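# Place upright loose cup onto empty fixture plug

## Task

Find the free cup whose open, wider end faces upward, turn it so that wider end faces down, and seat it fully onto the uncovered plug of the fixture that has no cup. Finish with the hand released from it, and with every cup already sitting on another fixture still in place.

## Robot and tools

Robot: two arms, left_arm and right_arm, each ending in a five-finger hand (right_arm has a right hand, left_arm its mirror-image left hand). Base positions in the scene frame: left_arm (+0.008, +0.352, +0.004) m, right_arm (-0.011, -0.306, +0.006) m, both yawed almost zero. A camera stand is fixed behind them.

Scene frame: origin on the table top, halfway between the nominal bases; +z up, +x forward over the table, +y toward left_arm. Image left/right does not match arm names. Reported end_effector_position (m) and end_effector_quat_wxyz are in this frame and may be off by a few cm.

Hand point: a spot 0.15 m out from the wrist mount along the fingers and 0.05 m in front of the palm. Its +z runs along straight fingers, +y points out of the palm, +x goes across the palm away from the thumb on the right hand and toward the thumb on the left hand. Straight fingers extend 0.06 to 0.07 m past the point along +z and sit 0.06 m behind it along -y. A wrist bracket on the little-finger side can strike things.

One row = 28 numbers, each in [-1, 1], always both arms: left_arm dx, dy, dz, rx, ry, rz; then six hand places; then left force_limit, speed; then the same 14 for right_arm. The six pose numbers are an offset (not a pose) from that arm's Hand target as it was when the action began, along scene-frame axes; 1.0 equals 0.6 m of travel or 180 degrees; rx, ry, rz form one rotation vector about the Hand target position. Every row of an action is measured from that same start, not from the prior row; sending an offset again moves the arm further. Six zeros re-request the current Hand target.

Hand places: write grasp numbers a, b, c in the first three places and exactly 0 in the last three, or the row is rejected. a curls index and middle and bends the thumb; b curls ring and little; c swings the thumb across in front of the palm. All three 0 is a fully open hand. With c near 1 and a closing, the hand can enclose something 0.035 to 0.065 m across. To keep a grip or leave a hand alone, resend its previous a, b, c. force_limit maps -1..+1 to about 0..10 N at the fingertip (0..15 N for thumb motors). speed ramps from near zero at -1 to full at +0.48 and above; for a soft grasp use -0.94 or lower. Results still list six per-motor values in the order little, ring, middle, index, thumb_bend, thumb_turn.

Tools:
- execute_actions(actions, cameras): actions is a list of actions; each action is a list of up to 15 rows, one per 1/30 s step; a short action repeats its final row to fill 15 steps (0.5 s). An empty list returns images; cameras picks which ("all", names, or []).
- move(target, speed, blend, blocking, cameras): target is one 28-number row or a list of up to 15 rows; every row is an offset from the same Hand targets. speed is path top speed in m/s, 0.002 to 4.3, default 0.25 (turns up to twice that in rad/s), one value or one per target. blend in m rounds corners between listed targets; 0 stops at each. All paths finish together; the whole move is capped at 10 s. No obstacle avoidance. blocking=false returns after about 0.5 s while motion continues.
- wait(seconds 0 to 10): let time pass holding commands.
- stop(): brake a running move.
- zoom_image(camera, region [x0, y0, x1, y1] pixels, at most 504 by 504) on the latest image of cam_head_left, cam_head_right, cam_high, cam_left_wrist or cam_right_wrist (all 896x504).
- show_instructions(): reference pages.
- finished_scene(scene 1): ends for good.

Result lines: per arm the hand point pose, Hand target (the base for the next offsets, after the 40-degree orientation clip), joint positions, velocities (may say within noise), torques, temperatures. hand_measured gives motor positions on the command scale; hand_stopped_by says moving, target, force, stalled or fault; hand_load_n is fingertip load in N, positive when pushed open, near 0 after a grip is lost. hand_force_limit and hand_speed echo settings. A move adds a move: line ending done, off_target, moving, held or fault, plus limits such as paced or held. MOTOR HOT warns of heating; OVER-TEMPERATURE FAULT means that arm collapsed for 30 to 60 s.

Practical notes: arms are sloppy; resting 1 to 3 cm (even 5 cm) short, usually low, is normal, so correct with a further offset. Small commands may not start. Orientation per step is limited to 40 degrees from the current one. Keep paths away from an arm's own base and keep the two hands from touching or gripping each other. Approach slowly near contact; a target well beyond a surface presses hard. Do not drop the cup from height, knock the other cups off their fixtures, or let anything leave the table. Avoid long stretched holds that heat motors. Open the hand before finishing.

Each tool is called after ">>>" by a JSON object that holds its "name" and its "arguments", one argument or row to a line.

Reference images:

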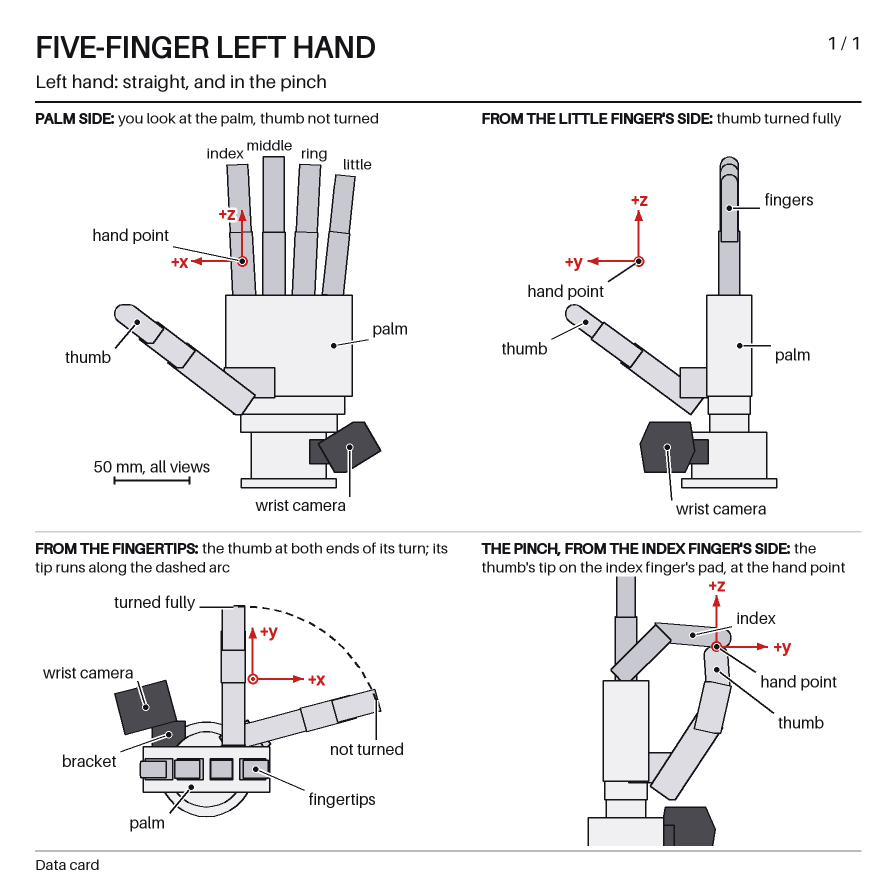

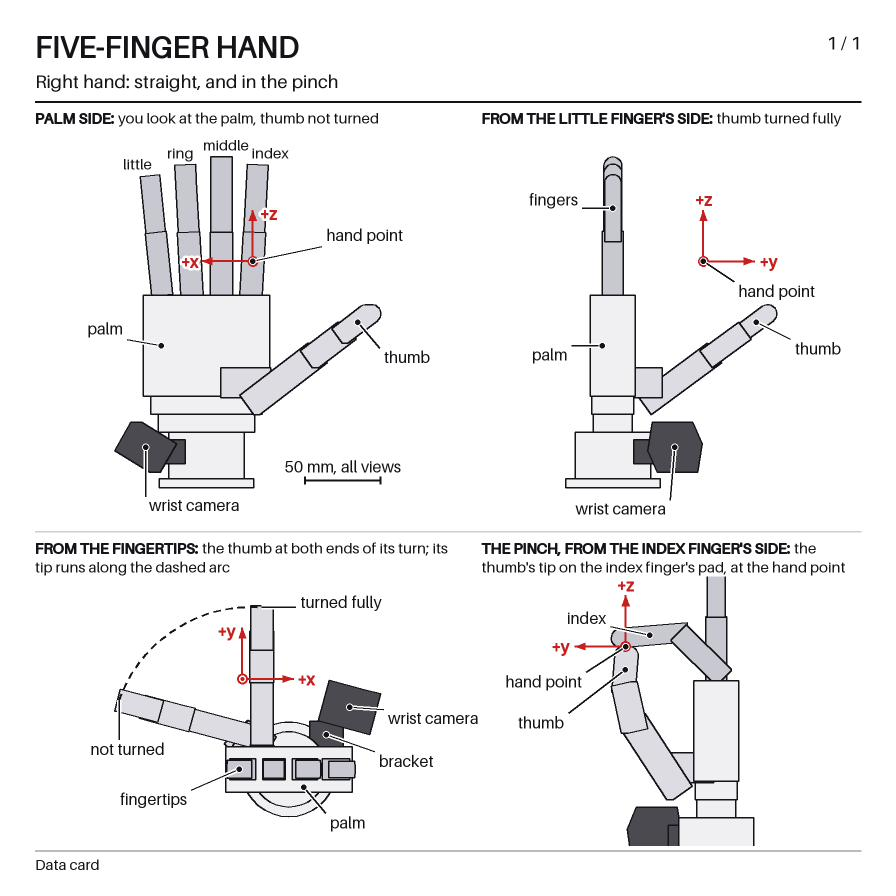

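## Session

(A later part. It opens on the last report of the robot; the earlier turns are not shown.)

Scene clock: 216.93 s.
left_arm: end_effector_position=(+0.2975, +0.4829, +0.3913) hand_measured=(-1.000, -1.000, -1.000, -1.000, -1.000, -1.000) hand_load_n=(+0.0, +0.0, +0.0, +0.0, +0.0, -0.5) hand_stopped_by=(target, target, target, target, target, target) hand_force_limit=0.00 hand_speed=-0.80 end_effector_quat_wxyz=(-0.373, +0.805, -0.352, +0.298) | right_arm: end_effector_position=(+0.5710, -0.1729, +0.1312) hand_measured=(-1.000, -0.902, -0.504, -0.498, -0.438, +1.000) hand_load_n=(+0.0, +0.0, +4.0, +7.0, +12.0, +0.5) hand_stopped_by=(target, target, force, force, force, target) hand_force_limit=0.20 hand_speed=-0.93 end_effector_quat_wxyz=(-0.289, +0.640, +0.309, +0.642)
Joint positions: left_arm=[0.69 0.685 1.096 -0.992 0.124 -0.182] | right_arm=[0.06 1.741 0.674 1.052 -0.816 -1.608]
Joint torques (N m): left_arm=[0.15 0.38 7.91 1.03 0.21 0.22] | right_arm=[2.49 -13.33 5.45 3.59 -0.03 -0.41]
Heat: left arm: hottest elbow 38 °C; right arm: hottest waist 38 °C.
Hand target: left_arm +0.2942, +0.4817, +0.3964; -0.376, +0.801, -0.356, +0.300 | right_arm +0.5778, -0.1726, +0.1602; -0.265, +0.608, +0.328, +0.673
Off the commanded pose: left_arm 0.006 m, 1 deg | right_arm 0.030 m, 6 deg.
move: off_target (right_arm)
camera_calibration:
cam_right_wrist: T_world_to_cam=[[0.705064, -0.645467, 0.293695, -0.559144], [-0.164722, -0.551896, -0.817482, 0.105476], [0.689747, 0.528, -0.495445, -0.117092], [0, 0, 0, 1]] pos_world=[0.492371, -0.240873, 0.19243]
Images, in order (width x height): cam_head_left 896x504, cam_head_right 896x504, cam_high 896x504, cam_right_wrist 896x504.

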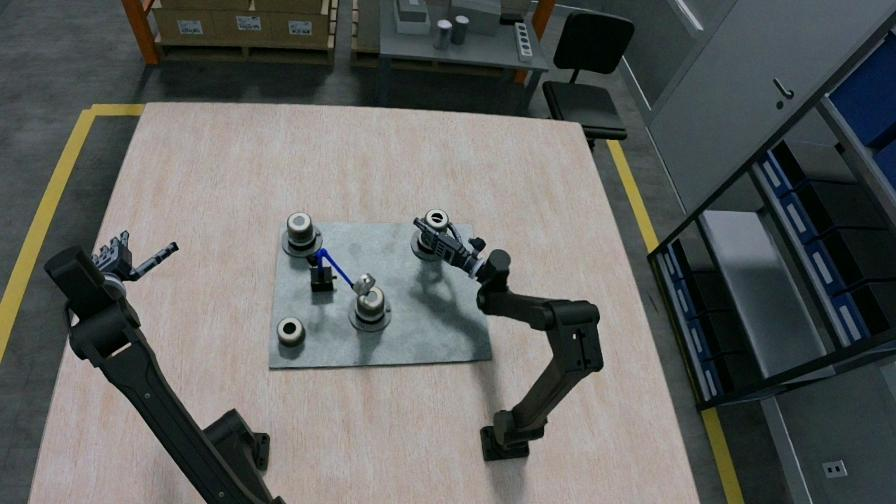

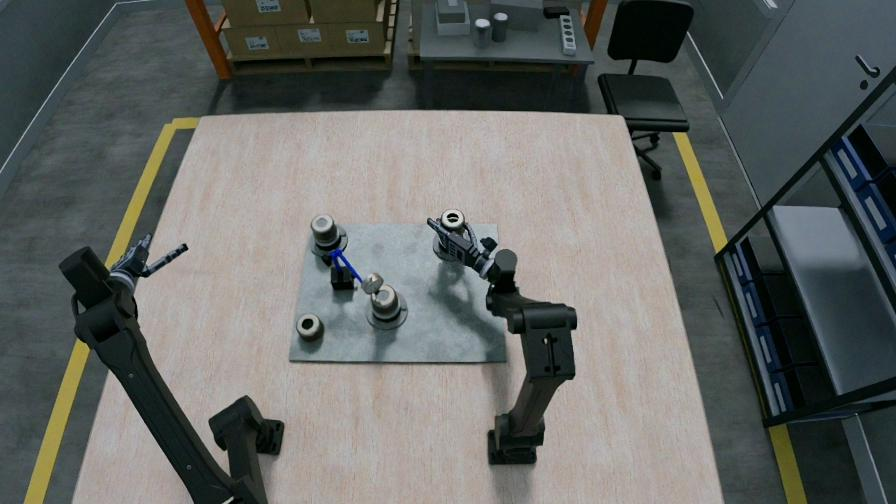

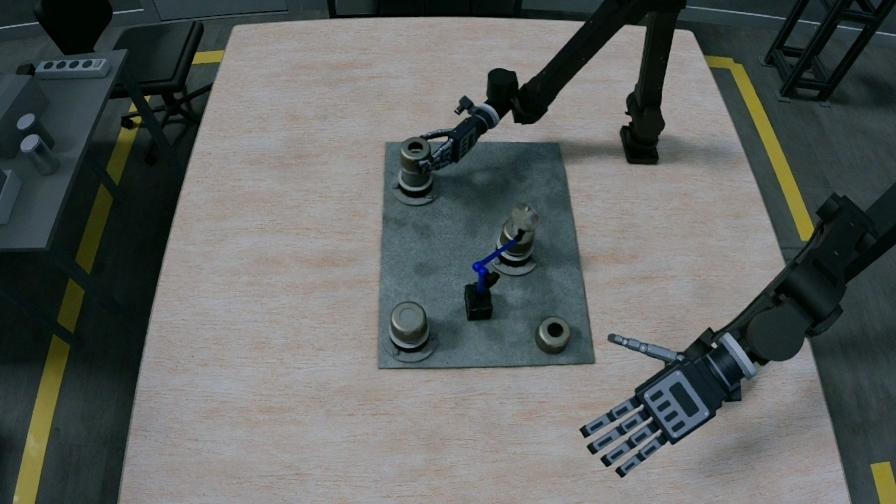

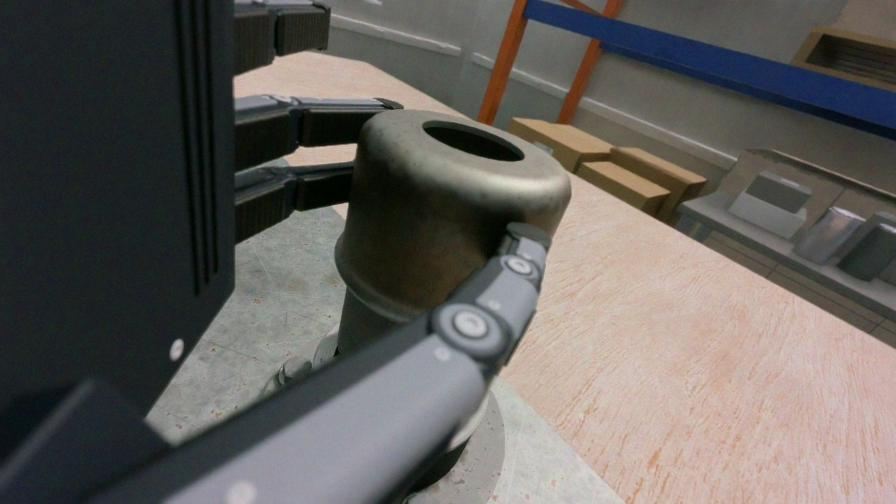

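>>> {"name": "move", "arguments": {
  "target": [0,0,0,0,0,0, 0,0,0,0,0,0, 0,-0.8, 0.0,0.0,-0.025,0.0,0.0,0.0, 0.65,0,1,0,0,0, 0.2,-0.93],
  "speed": 0.03,
  "cameras": ["cam_high","cam_right_wrist","cam_head_right"]
}}

>>> {"name": "zoom_image", "arguments": {
  "camera": "cam_high",
  "region": [385, 110, 445, 190]
}}

>>> {"name": "zoom_image", "arguments": {
  "camera": "cam_head_right",
  "region": [420, 195, 500, 275]
}}

Scene clock: 218.83 s.
left_arm: end_effector_position=(+0.2975, +0.4829, +0.3913) hand_measured=(-1.000, -1.000, -1.000, -1.000, -1.000, -1.000) hand_load_n=(+0.0, -0.5, +0.0, +0.0, +0.0, +0.0) hand_stopped_by=(target, target, target, target, target, target) hand_force_limit=0.00 hand_speed=-0.80 end_effector_quat_wxyz=(-0.373, +0.805, -0.352, +0.298) | right_arm: end_effector_position=(+0.5727, -0.1746, +0.1179) hand_measured=(-1.000, -0.902, -0.504, -0.498, -0.438, +1.000) hand_load_n=(+0.5, +0.0, +4.0, +7.0, +11.5, +0.5) hand_stopped_by=(target, target, force, force, force, target) hand_force_limit=0.20 hand_speed=-0.93 end_effector_quat_wxyz=(-0.287, +0.640, +0.308, +0.643)
Joint positions: left_arm=[0.69 0.685 1.096 -0.992 0.124 -0.182] | right_arm=[0.059 1.785 0.674 1.1 -0.811 -1.608]
Joint torques (N m): left_arm=[0.21 -0.15 8.27 1.22 0.28 0.22] | right_arm=[2.49 -13.63 4.9 3.62 -0.03 -0.41]
Heat: left arm: hottest elbow 38 °C; right arm: hottest waist 38 °C.
Hand target: left_arm +0.2942, +0.4817, +0.3964; -0.376, +0.801, -0.356, +0.300 | right_arm +0.5778, -0.1726, +0.1452; -0.265, +0.608, +0.328, +0.673
Off the commanded pose: left_arm 0.006 m, 1 deg | right_arm 0.028 m, 6 deg.
move: off_target (right_arm)
camera_calibration:
cam_right_wrist: T_world_to_cam=[[0.700217, -0.649779, 0.295777, -0.555687], [-0.165633, -0.550844, -0.818008, 0.0946726], [0.694451, 0.523792, -0.493335, -0.127667], [0, 0, 0, 1]] pos_world=[0.49344, -0.242053, 0.17882]
Images, in order (width x height): cam_head_right 896x504, cam_high 896x504, cam_right_wrist 896x504.

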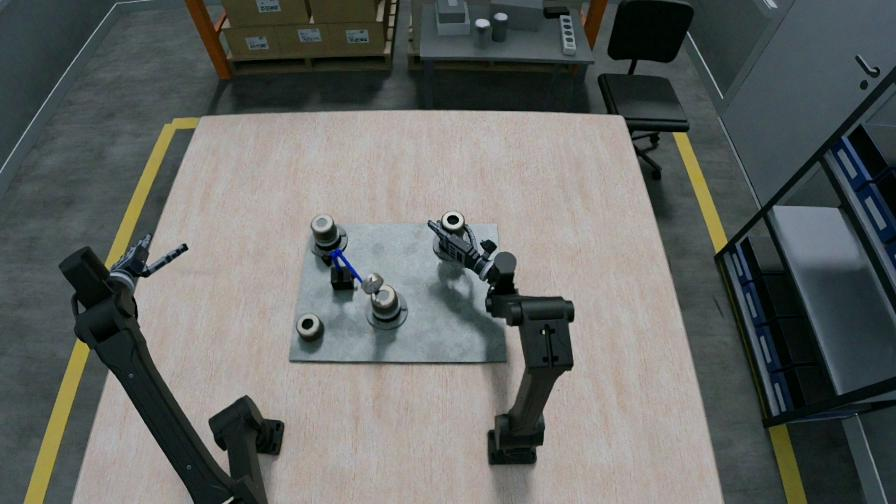

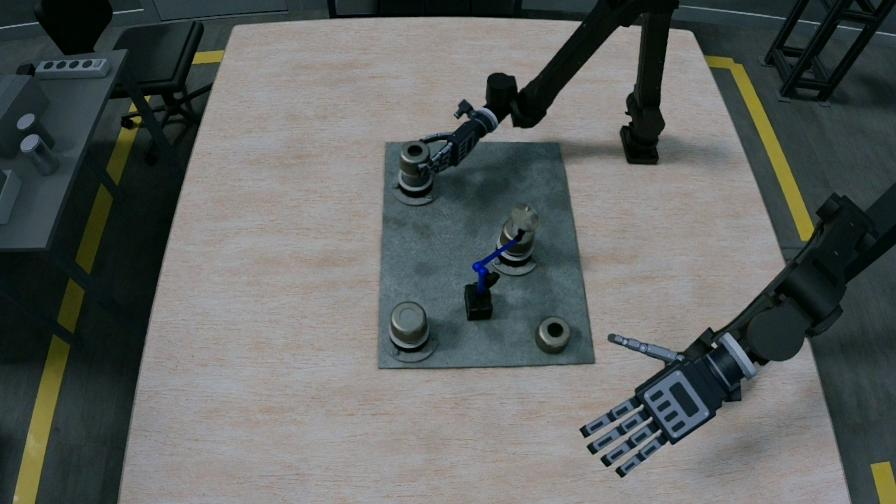

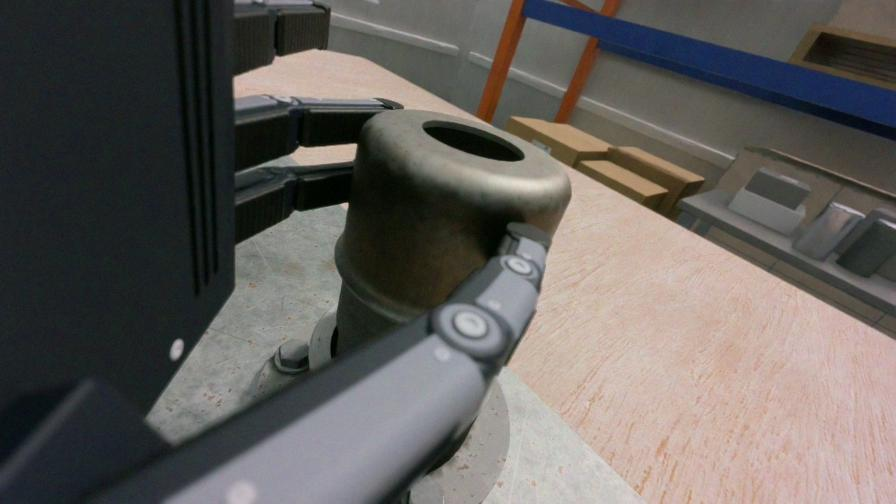

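Scaled by 6.300 from the camera's 896x504 image, which has a finer 1280x720 frame.

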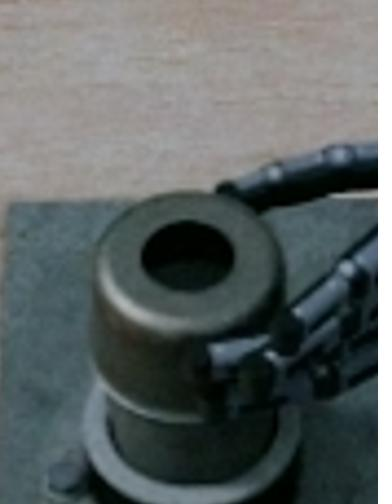

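Scaled by 6.300 from the camera's 896x504 image, which has a finer 1280x720 frame.

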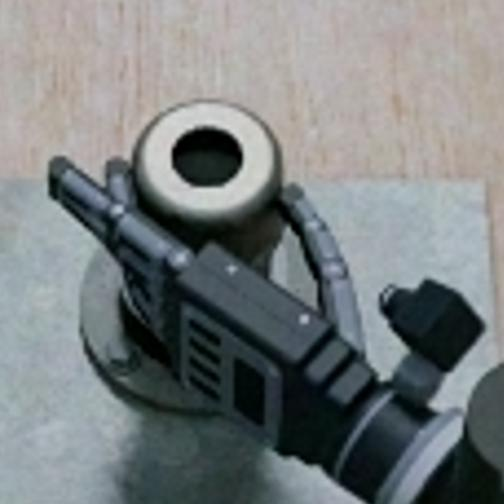

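>>> {"name": "move", "arguments": {
  "target": [0,0,0,0,0,0, 0,0,0,0,0,0, 0,-0.8, -0.001,0.001,-0.03,0.0,0.0,0.0, 0.65,0,1,0,0,0, 0.2,-0.93],
  "speed": 0.03,
  "cameras": ["cam_high","cam_right_wrist","cam_head_right"]
}}

>>> {"name": "zoom_image", "arguments": {
  "camera": "cam_high",
  "region": [385, 110, 445, 190]
}}

>>> {"name": "zoom_image", "arguments": {
  "camera": "cam_head_right",
  "region": [420, 195, 500, 275]
}}

Scene clock: 220.90 s.
left_arm: end_effector_position=(+0.2975, +0.4829, +0.3913) hand_measured=(-1.000, -1.000, -1.000, -1.000, -1.000, -1.000) hand_load_n=(+0.0, +0.0, +0.0, +0.0, +0.0, +0.0) hand_stopped_by=(target, target, target, target, target, target) hand_force_limit=0.00 hand_speed=-0.80 end_effector_quat_wxyz=(-0.373, +0.805, -0.352, +0.298) | right_arm: end_effector_position=(+0.5720, -0.1740, +0.1017) hand_measured=(-1.000, -0.902, -0.504, -0.498, -0.438, +1.000) hand_load_n=(+0.0, +0.0, +4.0, +7.0, +11.5, +0.5) hand_stopped_by=(target, target, force, force, force, target) hand_force_limit=0.20 hand_speed=-0.93 end_effector_quat_wxyz=(-0.286, +0.639, +0.308, +0.644)
Joint positions: left_arm=[0.69 0.685 1.096 -0.992 0.124 -0.182] | right_arm=[0.06 1.837 0.671 1.158 -0.81 -1.608]
Joint torques (N m): left_arm=[0.44 0.79 8.17 1.2 0.22 0.18] | right_arm=[2.61 -13.74 4.46 3.6 0.01 -0.4]
Heat: left arm: hottest elbow 38 °C; right arm: hottest waist 38 °C.
Hand target: left_arm +0.2942, +0.4817, +0.3964; -0.376, +0.801, -0.356, +0.300 | right_arm +0.5772, -0.1720, +0.1272; -0.265, +0.608, +0.328, +0.673
Off the commanded pose: left_arm 0.006 m, 1 deg | right_arm 0.026 m, 6 deg.
move: off_target (right_arm)
camera_calibration:
cam_right_wrist: T_world_to_cam=[[0.699303, -0.649847, 0.297782, -0.5497], [-0.163101, -0.550647, -0.818649, 0.0803328], [0.695969, 0.523915, -0.49106, -0.136535], [0, 0, 0, 1]] pos_world=[0.492534, -0.241453, 0.162408]
Images, in order (width x height): cam_head_right 896x504, cam_high 896x504, cam_right_wrist 896x504.

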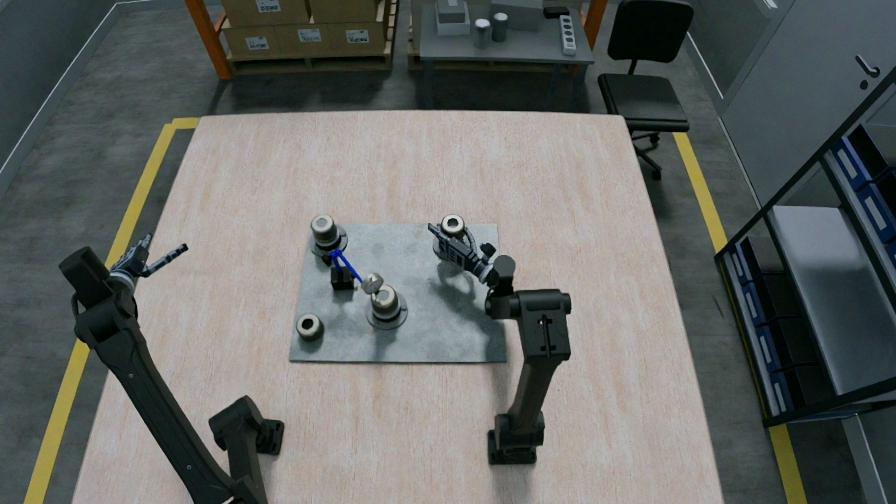

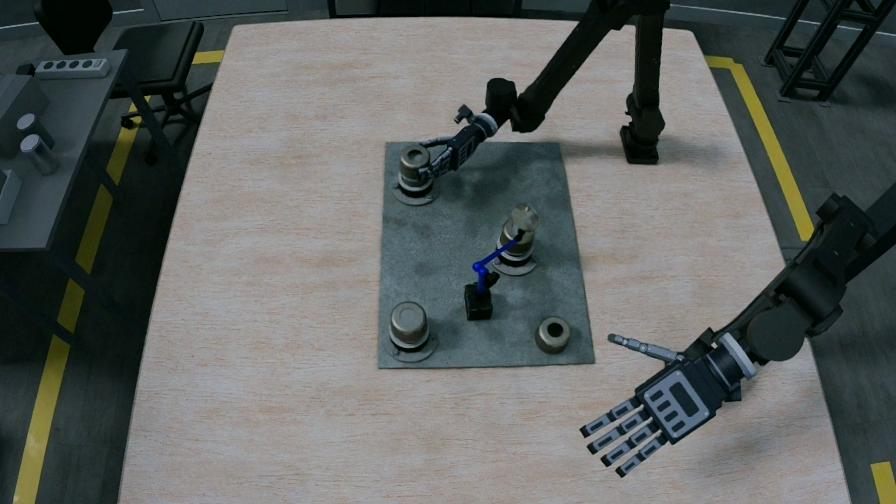

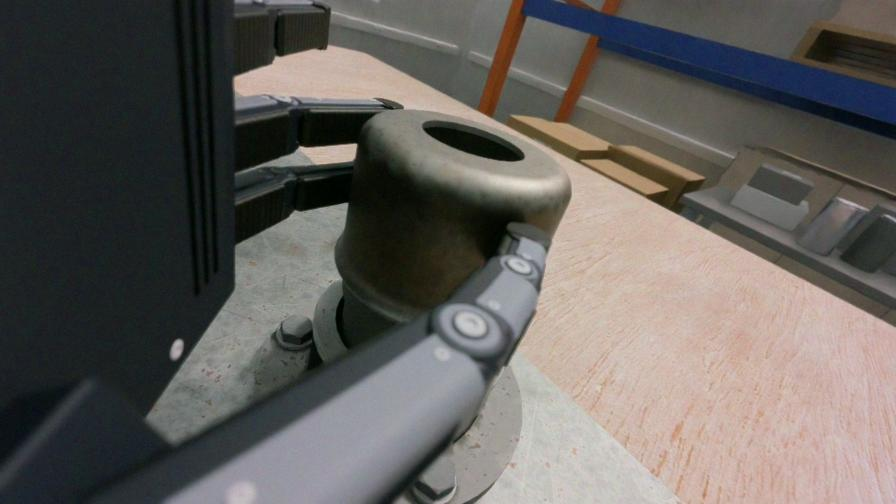

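Scaled by 6.300 from the camera's 896x504 image, which has a finer 1280x720 frame.

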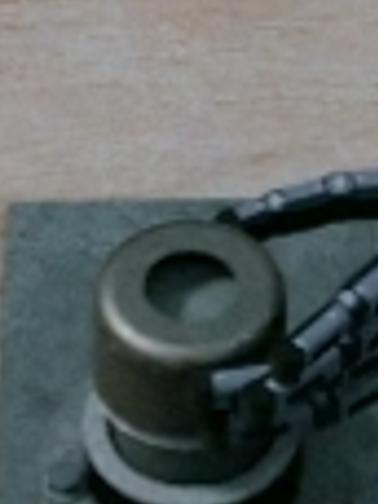

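Scaled by 6.300 from the camera's 896x504 image, which has a finer 1280x720 frame.

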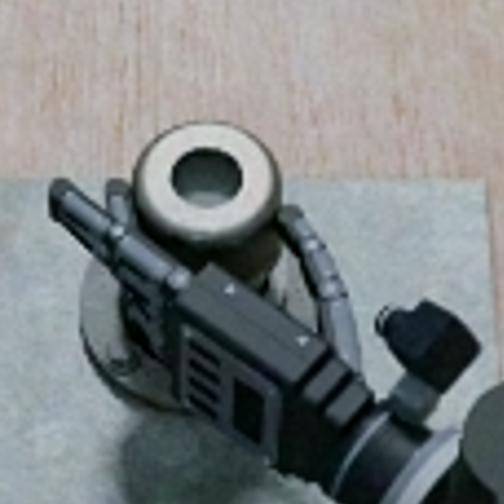

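>>> {"name": "move", "arguments": {
  "target": [0,0,0,0,0,0, 0,0,0,0,0,0, 0,-0.8, 0.0,0.0,-0.022,0.0,0.0,0.0, 0.65,0,1,0,0,0, 0.2,-0.93],
  "speed": 0.03,
  "cameras": ["cam_high","cam_right_wrist","cam_head_right"]
}}

>>> {"name": "zoom_image", "arguments": {
  "camera": "cam_high",
  "region": [385, 110, 445, 210]
}}

>>> {"name": "zoom_image", "arguments": {
  "camera": "cam_head_right",
  "region": [420, 195, 500, 275]
}}

Scene clock: 222.53 s.
left_arm: end_effector_position=(+0.2975, +0.4829, +0.3913) hand_measured=(-1.000, -1.000, -1.000, -1.000, -1.000, -1.000) hand_load_n=(+0.0, +0.0, +0.0, +0.0, +0.0, +0.0) hand_stopped_by=(target, target, target, target, target, target) hand_force_limit=0.00 hand_speed=-0.80 end_effector_quat_wxyz=(-0.373, +0.805, -0.352, +0.298) | right_arm: end_effector_position=(+0.5722, -0.1741, +0.0992) hand_measured=(-1.000, -0.902, -0.504, -0.498, -0.438, +1.000) hand_load_n=(+0.0, +0.0, +3.0, +7.0, +11.0, +0.0) hand_stopped_by=(target, target, force, force, force, target) hand_force_limit=0.20 hand_speed=-0.93 end_effector_quat_wxyz=(-0.283, +0.629, +0.313, +0.653)
Joint positions: left_arm=[0.69 0.685 1.096 -0.992 0.124 -0.182] | right_arm=[0.059 1.866 0.671 1.213 -0.814 -1.609]
Joint torques (N m): left_arm=[0.85 0.32 7.99 1.31 0.25 0.23] | right_arm=[2.61 -12.81 4.34 2.95 0 -0.39]
Heat: left arm: hottest elbow 38 °C; right arm: hottest waist 38 °C.
Hand target: left_arm +0.2942, +0.4817, +0.3964; -0.376, +0.801, -0.356, +0.300 | right_arm +0.5772, -0.1720, +0.1140; -0.265, +0.608, +0.328, +0.673
Off the commanded pose: left_arm 0.006 m, 1 deg | right_arm 0.016 m, 4 deg.
move: off_target (right_arm)
camera_calibration:
cam_right_wrist: T_world_to_cam=[[0.692923, -0.647878, 0.316404, -0.546992], [-0.139118, -0.550725, -0.823012, 0.0648645], [0.707463, 0.526266, -0.471741, -0.145929], [0, 0, 0, 1]] pos_world=[0.491287, -0.241864, 0.157614]
Images, in order (width x height): cam_head_right 896x504, cam_high 896x504, cam_right_wrist 896x504.

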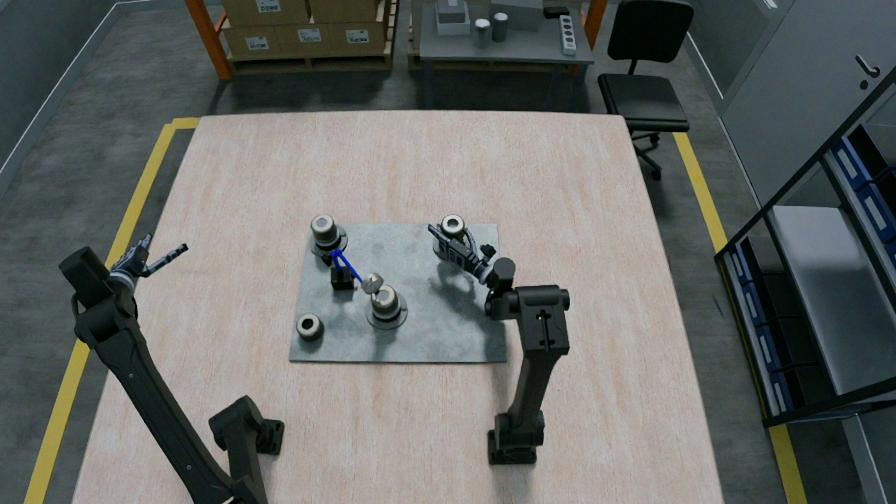

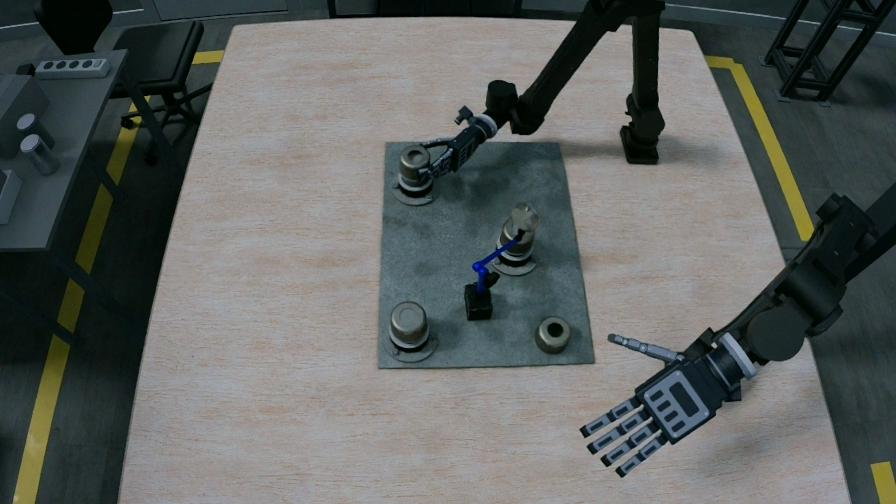

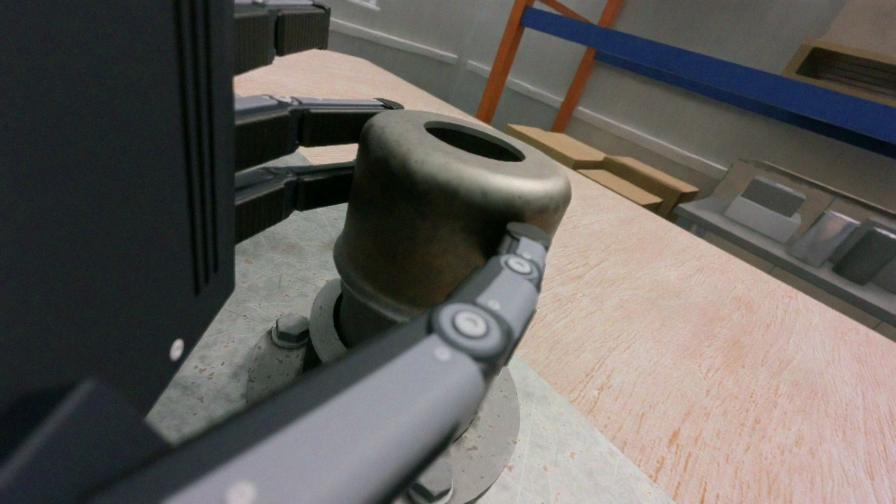

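Scaled by 5.040 from the camera's 896x504 image, which has a finer 1280x720 frame.

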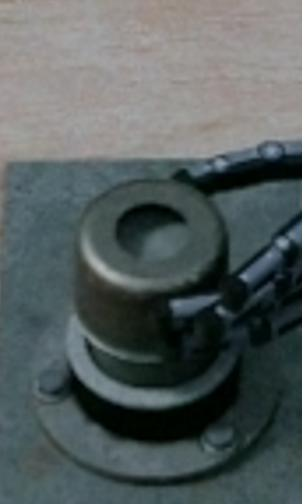

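Scaled by 6.300 from the camera's 896x504 image, which has a finer 1280x720 frame.

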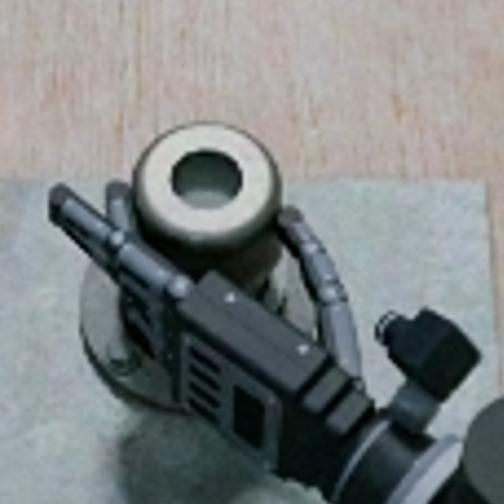

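>>> {"name": "zoom_image", "arguments": {
  "camera": "cam_high",
  "region": [385, 140, 445, 215]
}}

>>> {"name": "zoom_image", "arguments": {
  "camera": "cam_right_wrist",
  "region": [250, 90, 600, 440]
}}

Scaled by 6.720 from the camera's 896x504 image, which has a finer 1280x720 frame.

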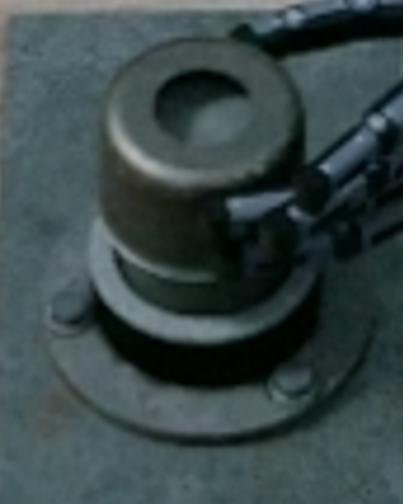

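Scaled by 1.440 from the camera's 896x504 image, which has a finer 1280x720 frame.

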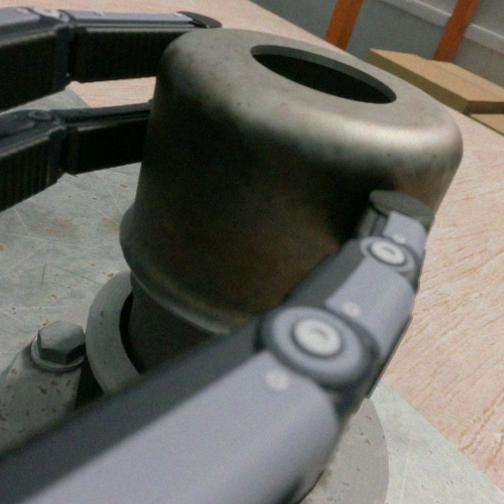

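>>> {"name": "move", "arguments": {
  "target": [0,0,0,0,0,0, 0,0,0,0,0,0, 0,-0.8, 0.0,0.0,0.0,0.0073,0.031,0.0, 0.65,0,1,0,0,0, 0.2,-0.93],
  "speed": 0.03,
  "cameras": ["cam_high","cam_right_wrist","cam_head_right"]
}}

>>> {"name": "zoom_image", "arguments": {
  "camera": "cam_high",
  "region": [385, 140, 445, 215]
}}

Scene clock: 231.93 s.
left_arm: end_effector_position=(+0.2975, +0.4829, +0.3913) hand_measured=(-1.000, -1.000, -1.000, -1.000, -1.000, -1.000) hand_load_n=(+0.0, +0.0, +0.0, -0.5, +0.0, -0.5) hand_stopped_by=(target, target, target, target, target, target) hand_force_limit=0.00 hand_speed=-0.80 end_effector_quat_wxyz=(-0.373, +0.805, -0.352, +0.298) | right_arm: end_effector_position=(+0.5717, -0.1739, +0.0922) hand_measured=(-1.000, -0.902, -0.504, -0.498, -0.438, +1.000) hand_load_n=(+0.0, +0.0, +3.5, +7.0, +11.0, +2.5) hand_stopped_by=(target, target, force, force, force, target) hand_force_limit=0.20 hand_speed=-0.93 end_effector_quat_wxyz=(-0.289, +0.649, +0.303, +0.635)
Joint positions: left_arm=[0.69 0.685 1.096 -0.992 0.124 -0.182] | right_arm=[0.062 1.843 0.673 1.132 -0.805 -1.608]
Joint torques (N m): left_arm=[0.5 0.62 8.34 1.46 0.24 0.21] | right_arm=[2.43 -15.68 4.94 1.02 -0.06 0.04]
Heat: left arm: hottest elbow 38 °C; right arm: hottest waist 38 °C.
Hand target: left_arm +0.2942, +0.4817, +0.3964; -0.376, +0.801, -0.356, +0.300 | right_arm +0.5772, -0.1720, +0.1140; -0.287, +0.637, +0.307, +0.646
Off the commanded pose: left_arm 0.006 m, 1 deg | right_arm 0.023 m, 2 deg.
move: off_target (right_arm)
camera_calibration:
cam_right_wrist: T_world_to_cam=[[0.706093, -0.651463, 0.27754, -0.548966], [-0.189744, -0.551671, -0.812192, 0.0869872], [0.682224, 0.520821, -0.513142, -0.131723], [0, 0, 0, 1]] pos_world=[0.493991, -0.241038, 0.155418]
Images, in order (width x height): cam_head_right 896x504, cam_high 896x504, cam_right_wrist 896x504.

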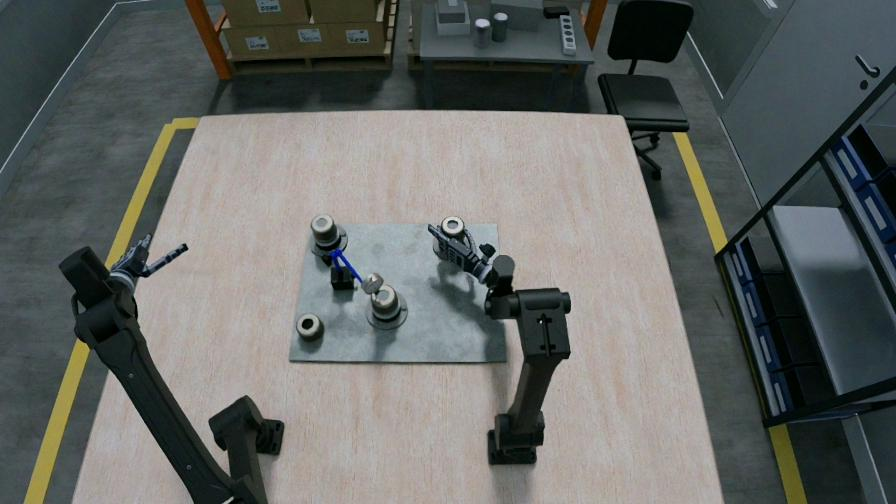

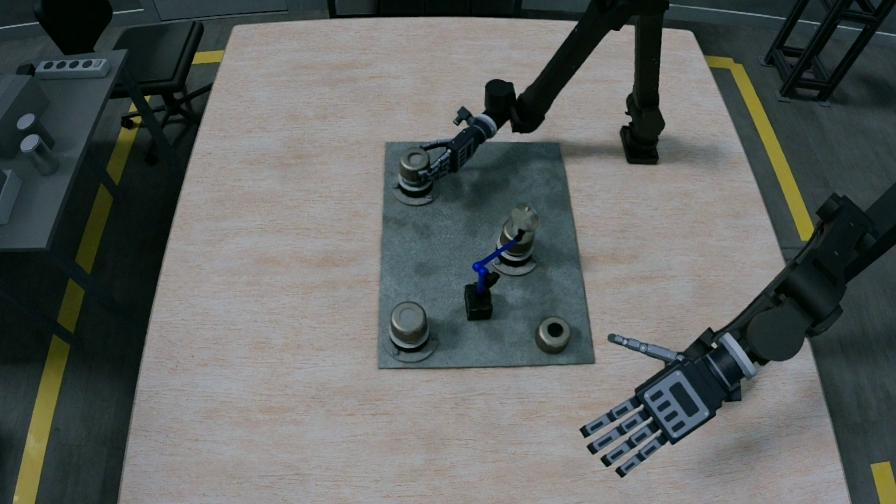

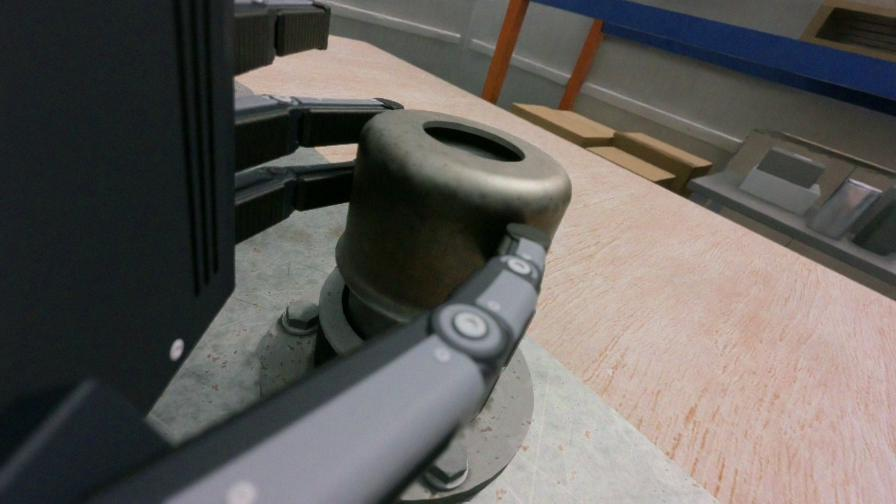

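Scaled by 6.720 from the camera's 896x504 image, which has a finer 1280x720 frame.

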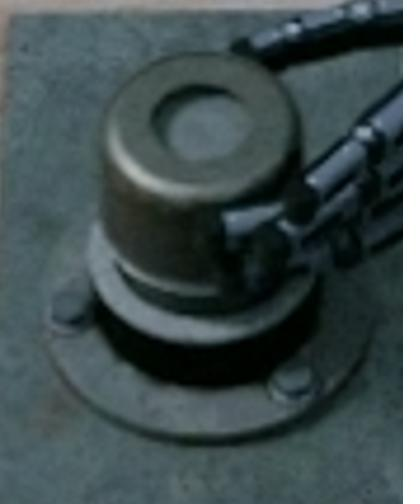

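>>> {"name": "move", "arguments": {
  "target": [0,0,0,0,0,0, 0,0,0,0,0,0, 0,-0.8, 0.0,0.0,-0.015,0.0,0.0,0.0, 0.65,0,1,0,0,0, 0.2,-0.93],
  "speed": 0.03,
  "cameras": ["cam_high","cam_right_wrist","cam_head_right"]
}}

>>> {"name": "zoom_image", "arguments": {
  "camera": "cam_high",
  "region": [385, 140, 445, 215]
}}

>>> {"name": "zoom_image", "arguments": {
  "camera": "cam_head_right",
  "region": [420, 195, 500, 275]
}}

Scene clock: 233.40 s.
left_arm: end_effector_position=(+0.2975, +0.4829, +0.3913) hand_measured=(-1.000, -1.000, -1.000, -1.000, -1.000, -1.000) hand_load_n=(+0.0, +0.0, +0.0, +0.5, +0.0, +0.0) hand_stopped_by=(target, target, target, target, target, target) hand_force_limit=0.00 hand_speed=-0.80 end_effector_quat_wxyz=(-0.373, +0.805, -0.352, +0.298) | right_arm: end_effector_position=(+0.5717, -0.1739, +0.0922) hand_measured=(-1.000, -0.902, -0.504, -0.498, -0.438, +1.000) hand_load_n=(+0.0, +0.0, +3.5, +7.0, +11.0, +2.0) hand_stopped_by=(target, target, force, force, force, target) hand_force_limit=0.20 hand_speed=-0.93 end_effector_quat_wxyz=(-0.289, +0.649, +0.303, +0.635)
Joint positions: left_arm=[0.69 0.685 1.096 -0.992 0.124 -0.182] | right_arm=[0.062 1.843 0.673 1.132 -0.805 -1.608]
Joint torques (N m): left_arm=[0.26 0.5 8.13 1.31 0.22 0.22] | right_arm=[2.43 -13.16 4.96 2.19 -0.06 0.03]
Heat: left arm: hottest elbow 38 °C; right arm: hottest waist 38 °C.
Hand target: left_arm +0.2942, +0.4817, +0.3964; -0.376, +0.801, -0.356, +0.300 | right_arm +0.5772, -0.1720, +0.1050; -0.287, +0.637, +0.307, +0.646
Off the commanded pose: left_arm 0.006 m, 1 deg | right_arm 0.014 m, 2 deg.
move: off_target (right_arm)
camera_calibration:
cam_right_wrist: T_world_to_cam=[[0.706093, -0.651463, 0.27754, -0.548966], [-0.189744, -0.551671, -0.812192, 0.0869872], [0.682224, 0.520821, -0.513142, -0.131723], [0, 0, 0, 1]] pos_world=[0.493991, -0.241038, 0.155418]
Images, in order (width x height): cam_head_right 896x504, cam_high 896x504, cam_right_wrist 896x504.

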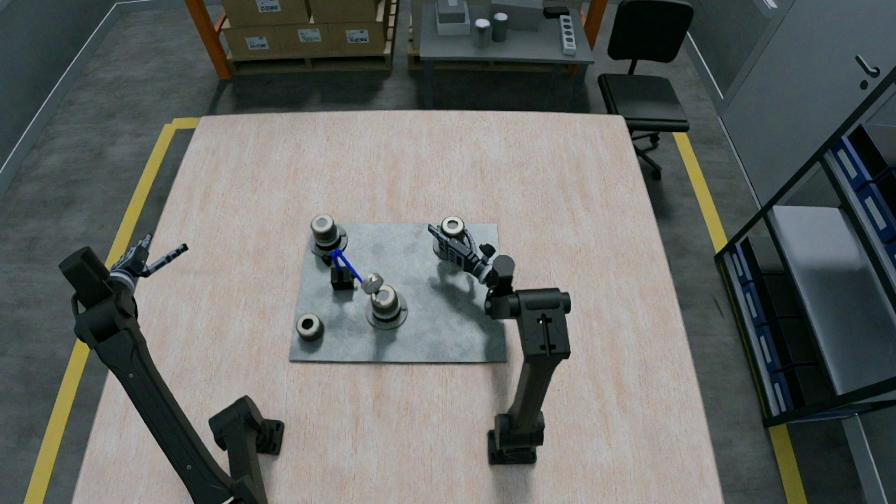

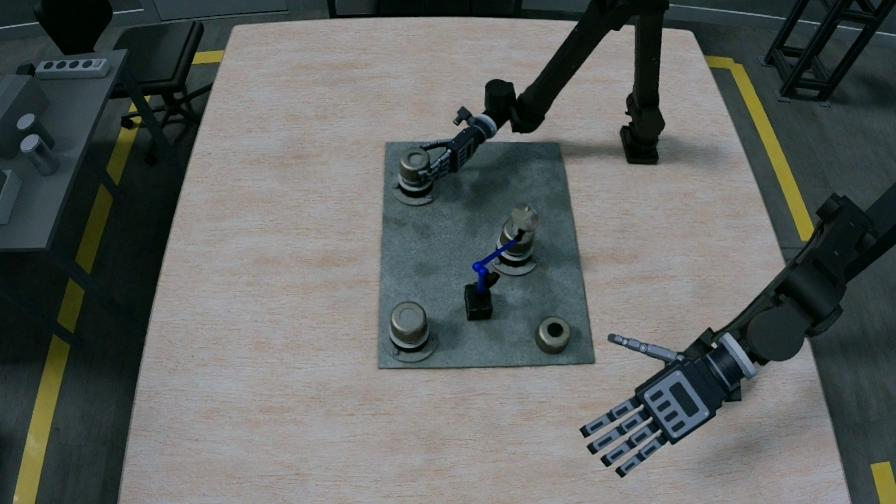

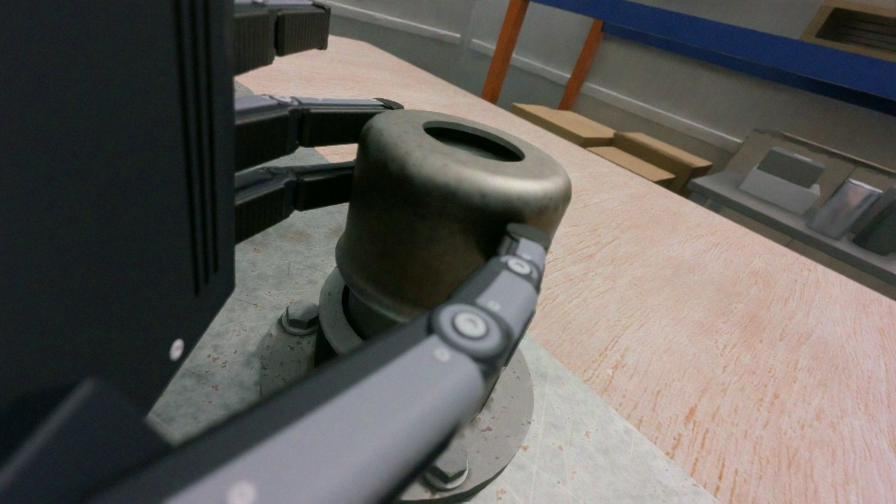

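Scaled by 6.720 from the camera's 896x504 image, which has a finer 1280x720 frame.

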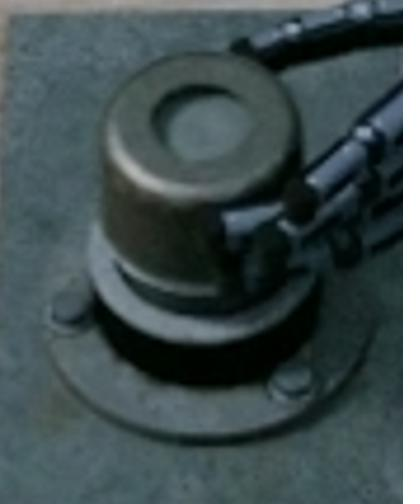

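Scaled by 6.300 from the camera's 896x504 image, which has a finer 1280x720 frame.

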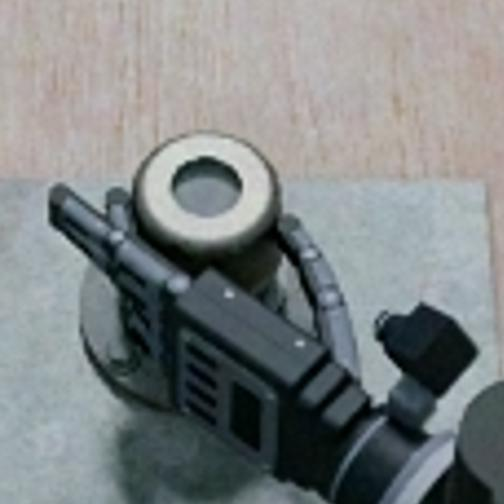

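>>> {"name": "zoom_image", "arguments": {
  "camera": "cam_head_right",
  "region": [290, 195, 370, 275]
}}

>>> {"name": "zoom_image", "arguments": {
  "camera": "cam_high",
  "region": [380, 295, 440, 370]
}}

Scaled by 6.300 from the camera's 896x504 image, which has a finer 1280x720 frame.

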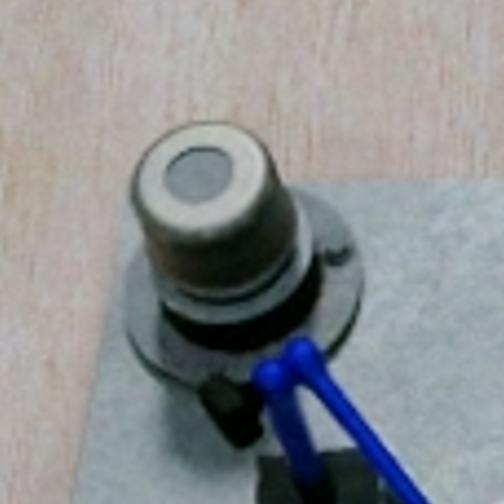

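Scaled by 6.720 from the camera's 896x504 image, which has a finer 1280x720 frame.

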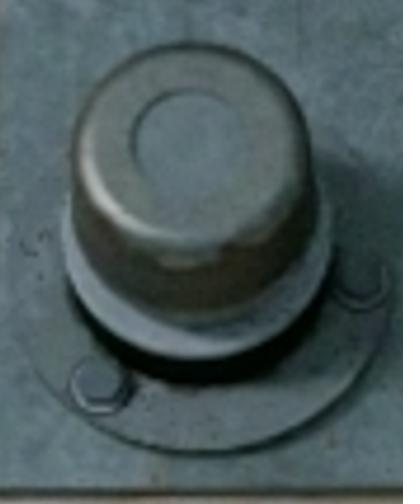

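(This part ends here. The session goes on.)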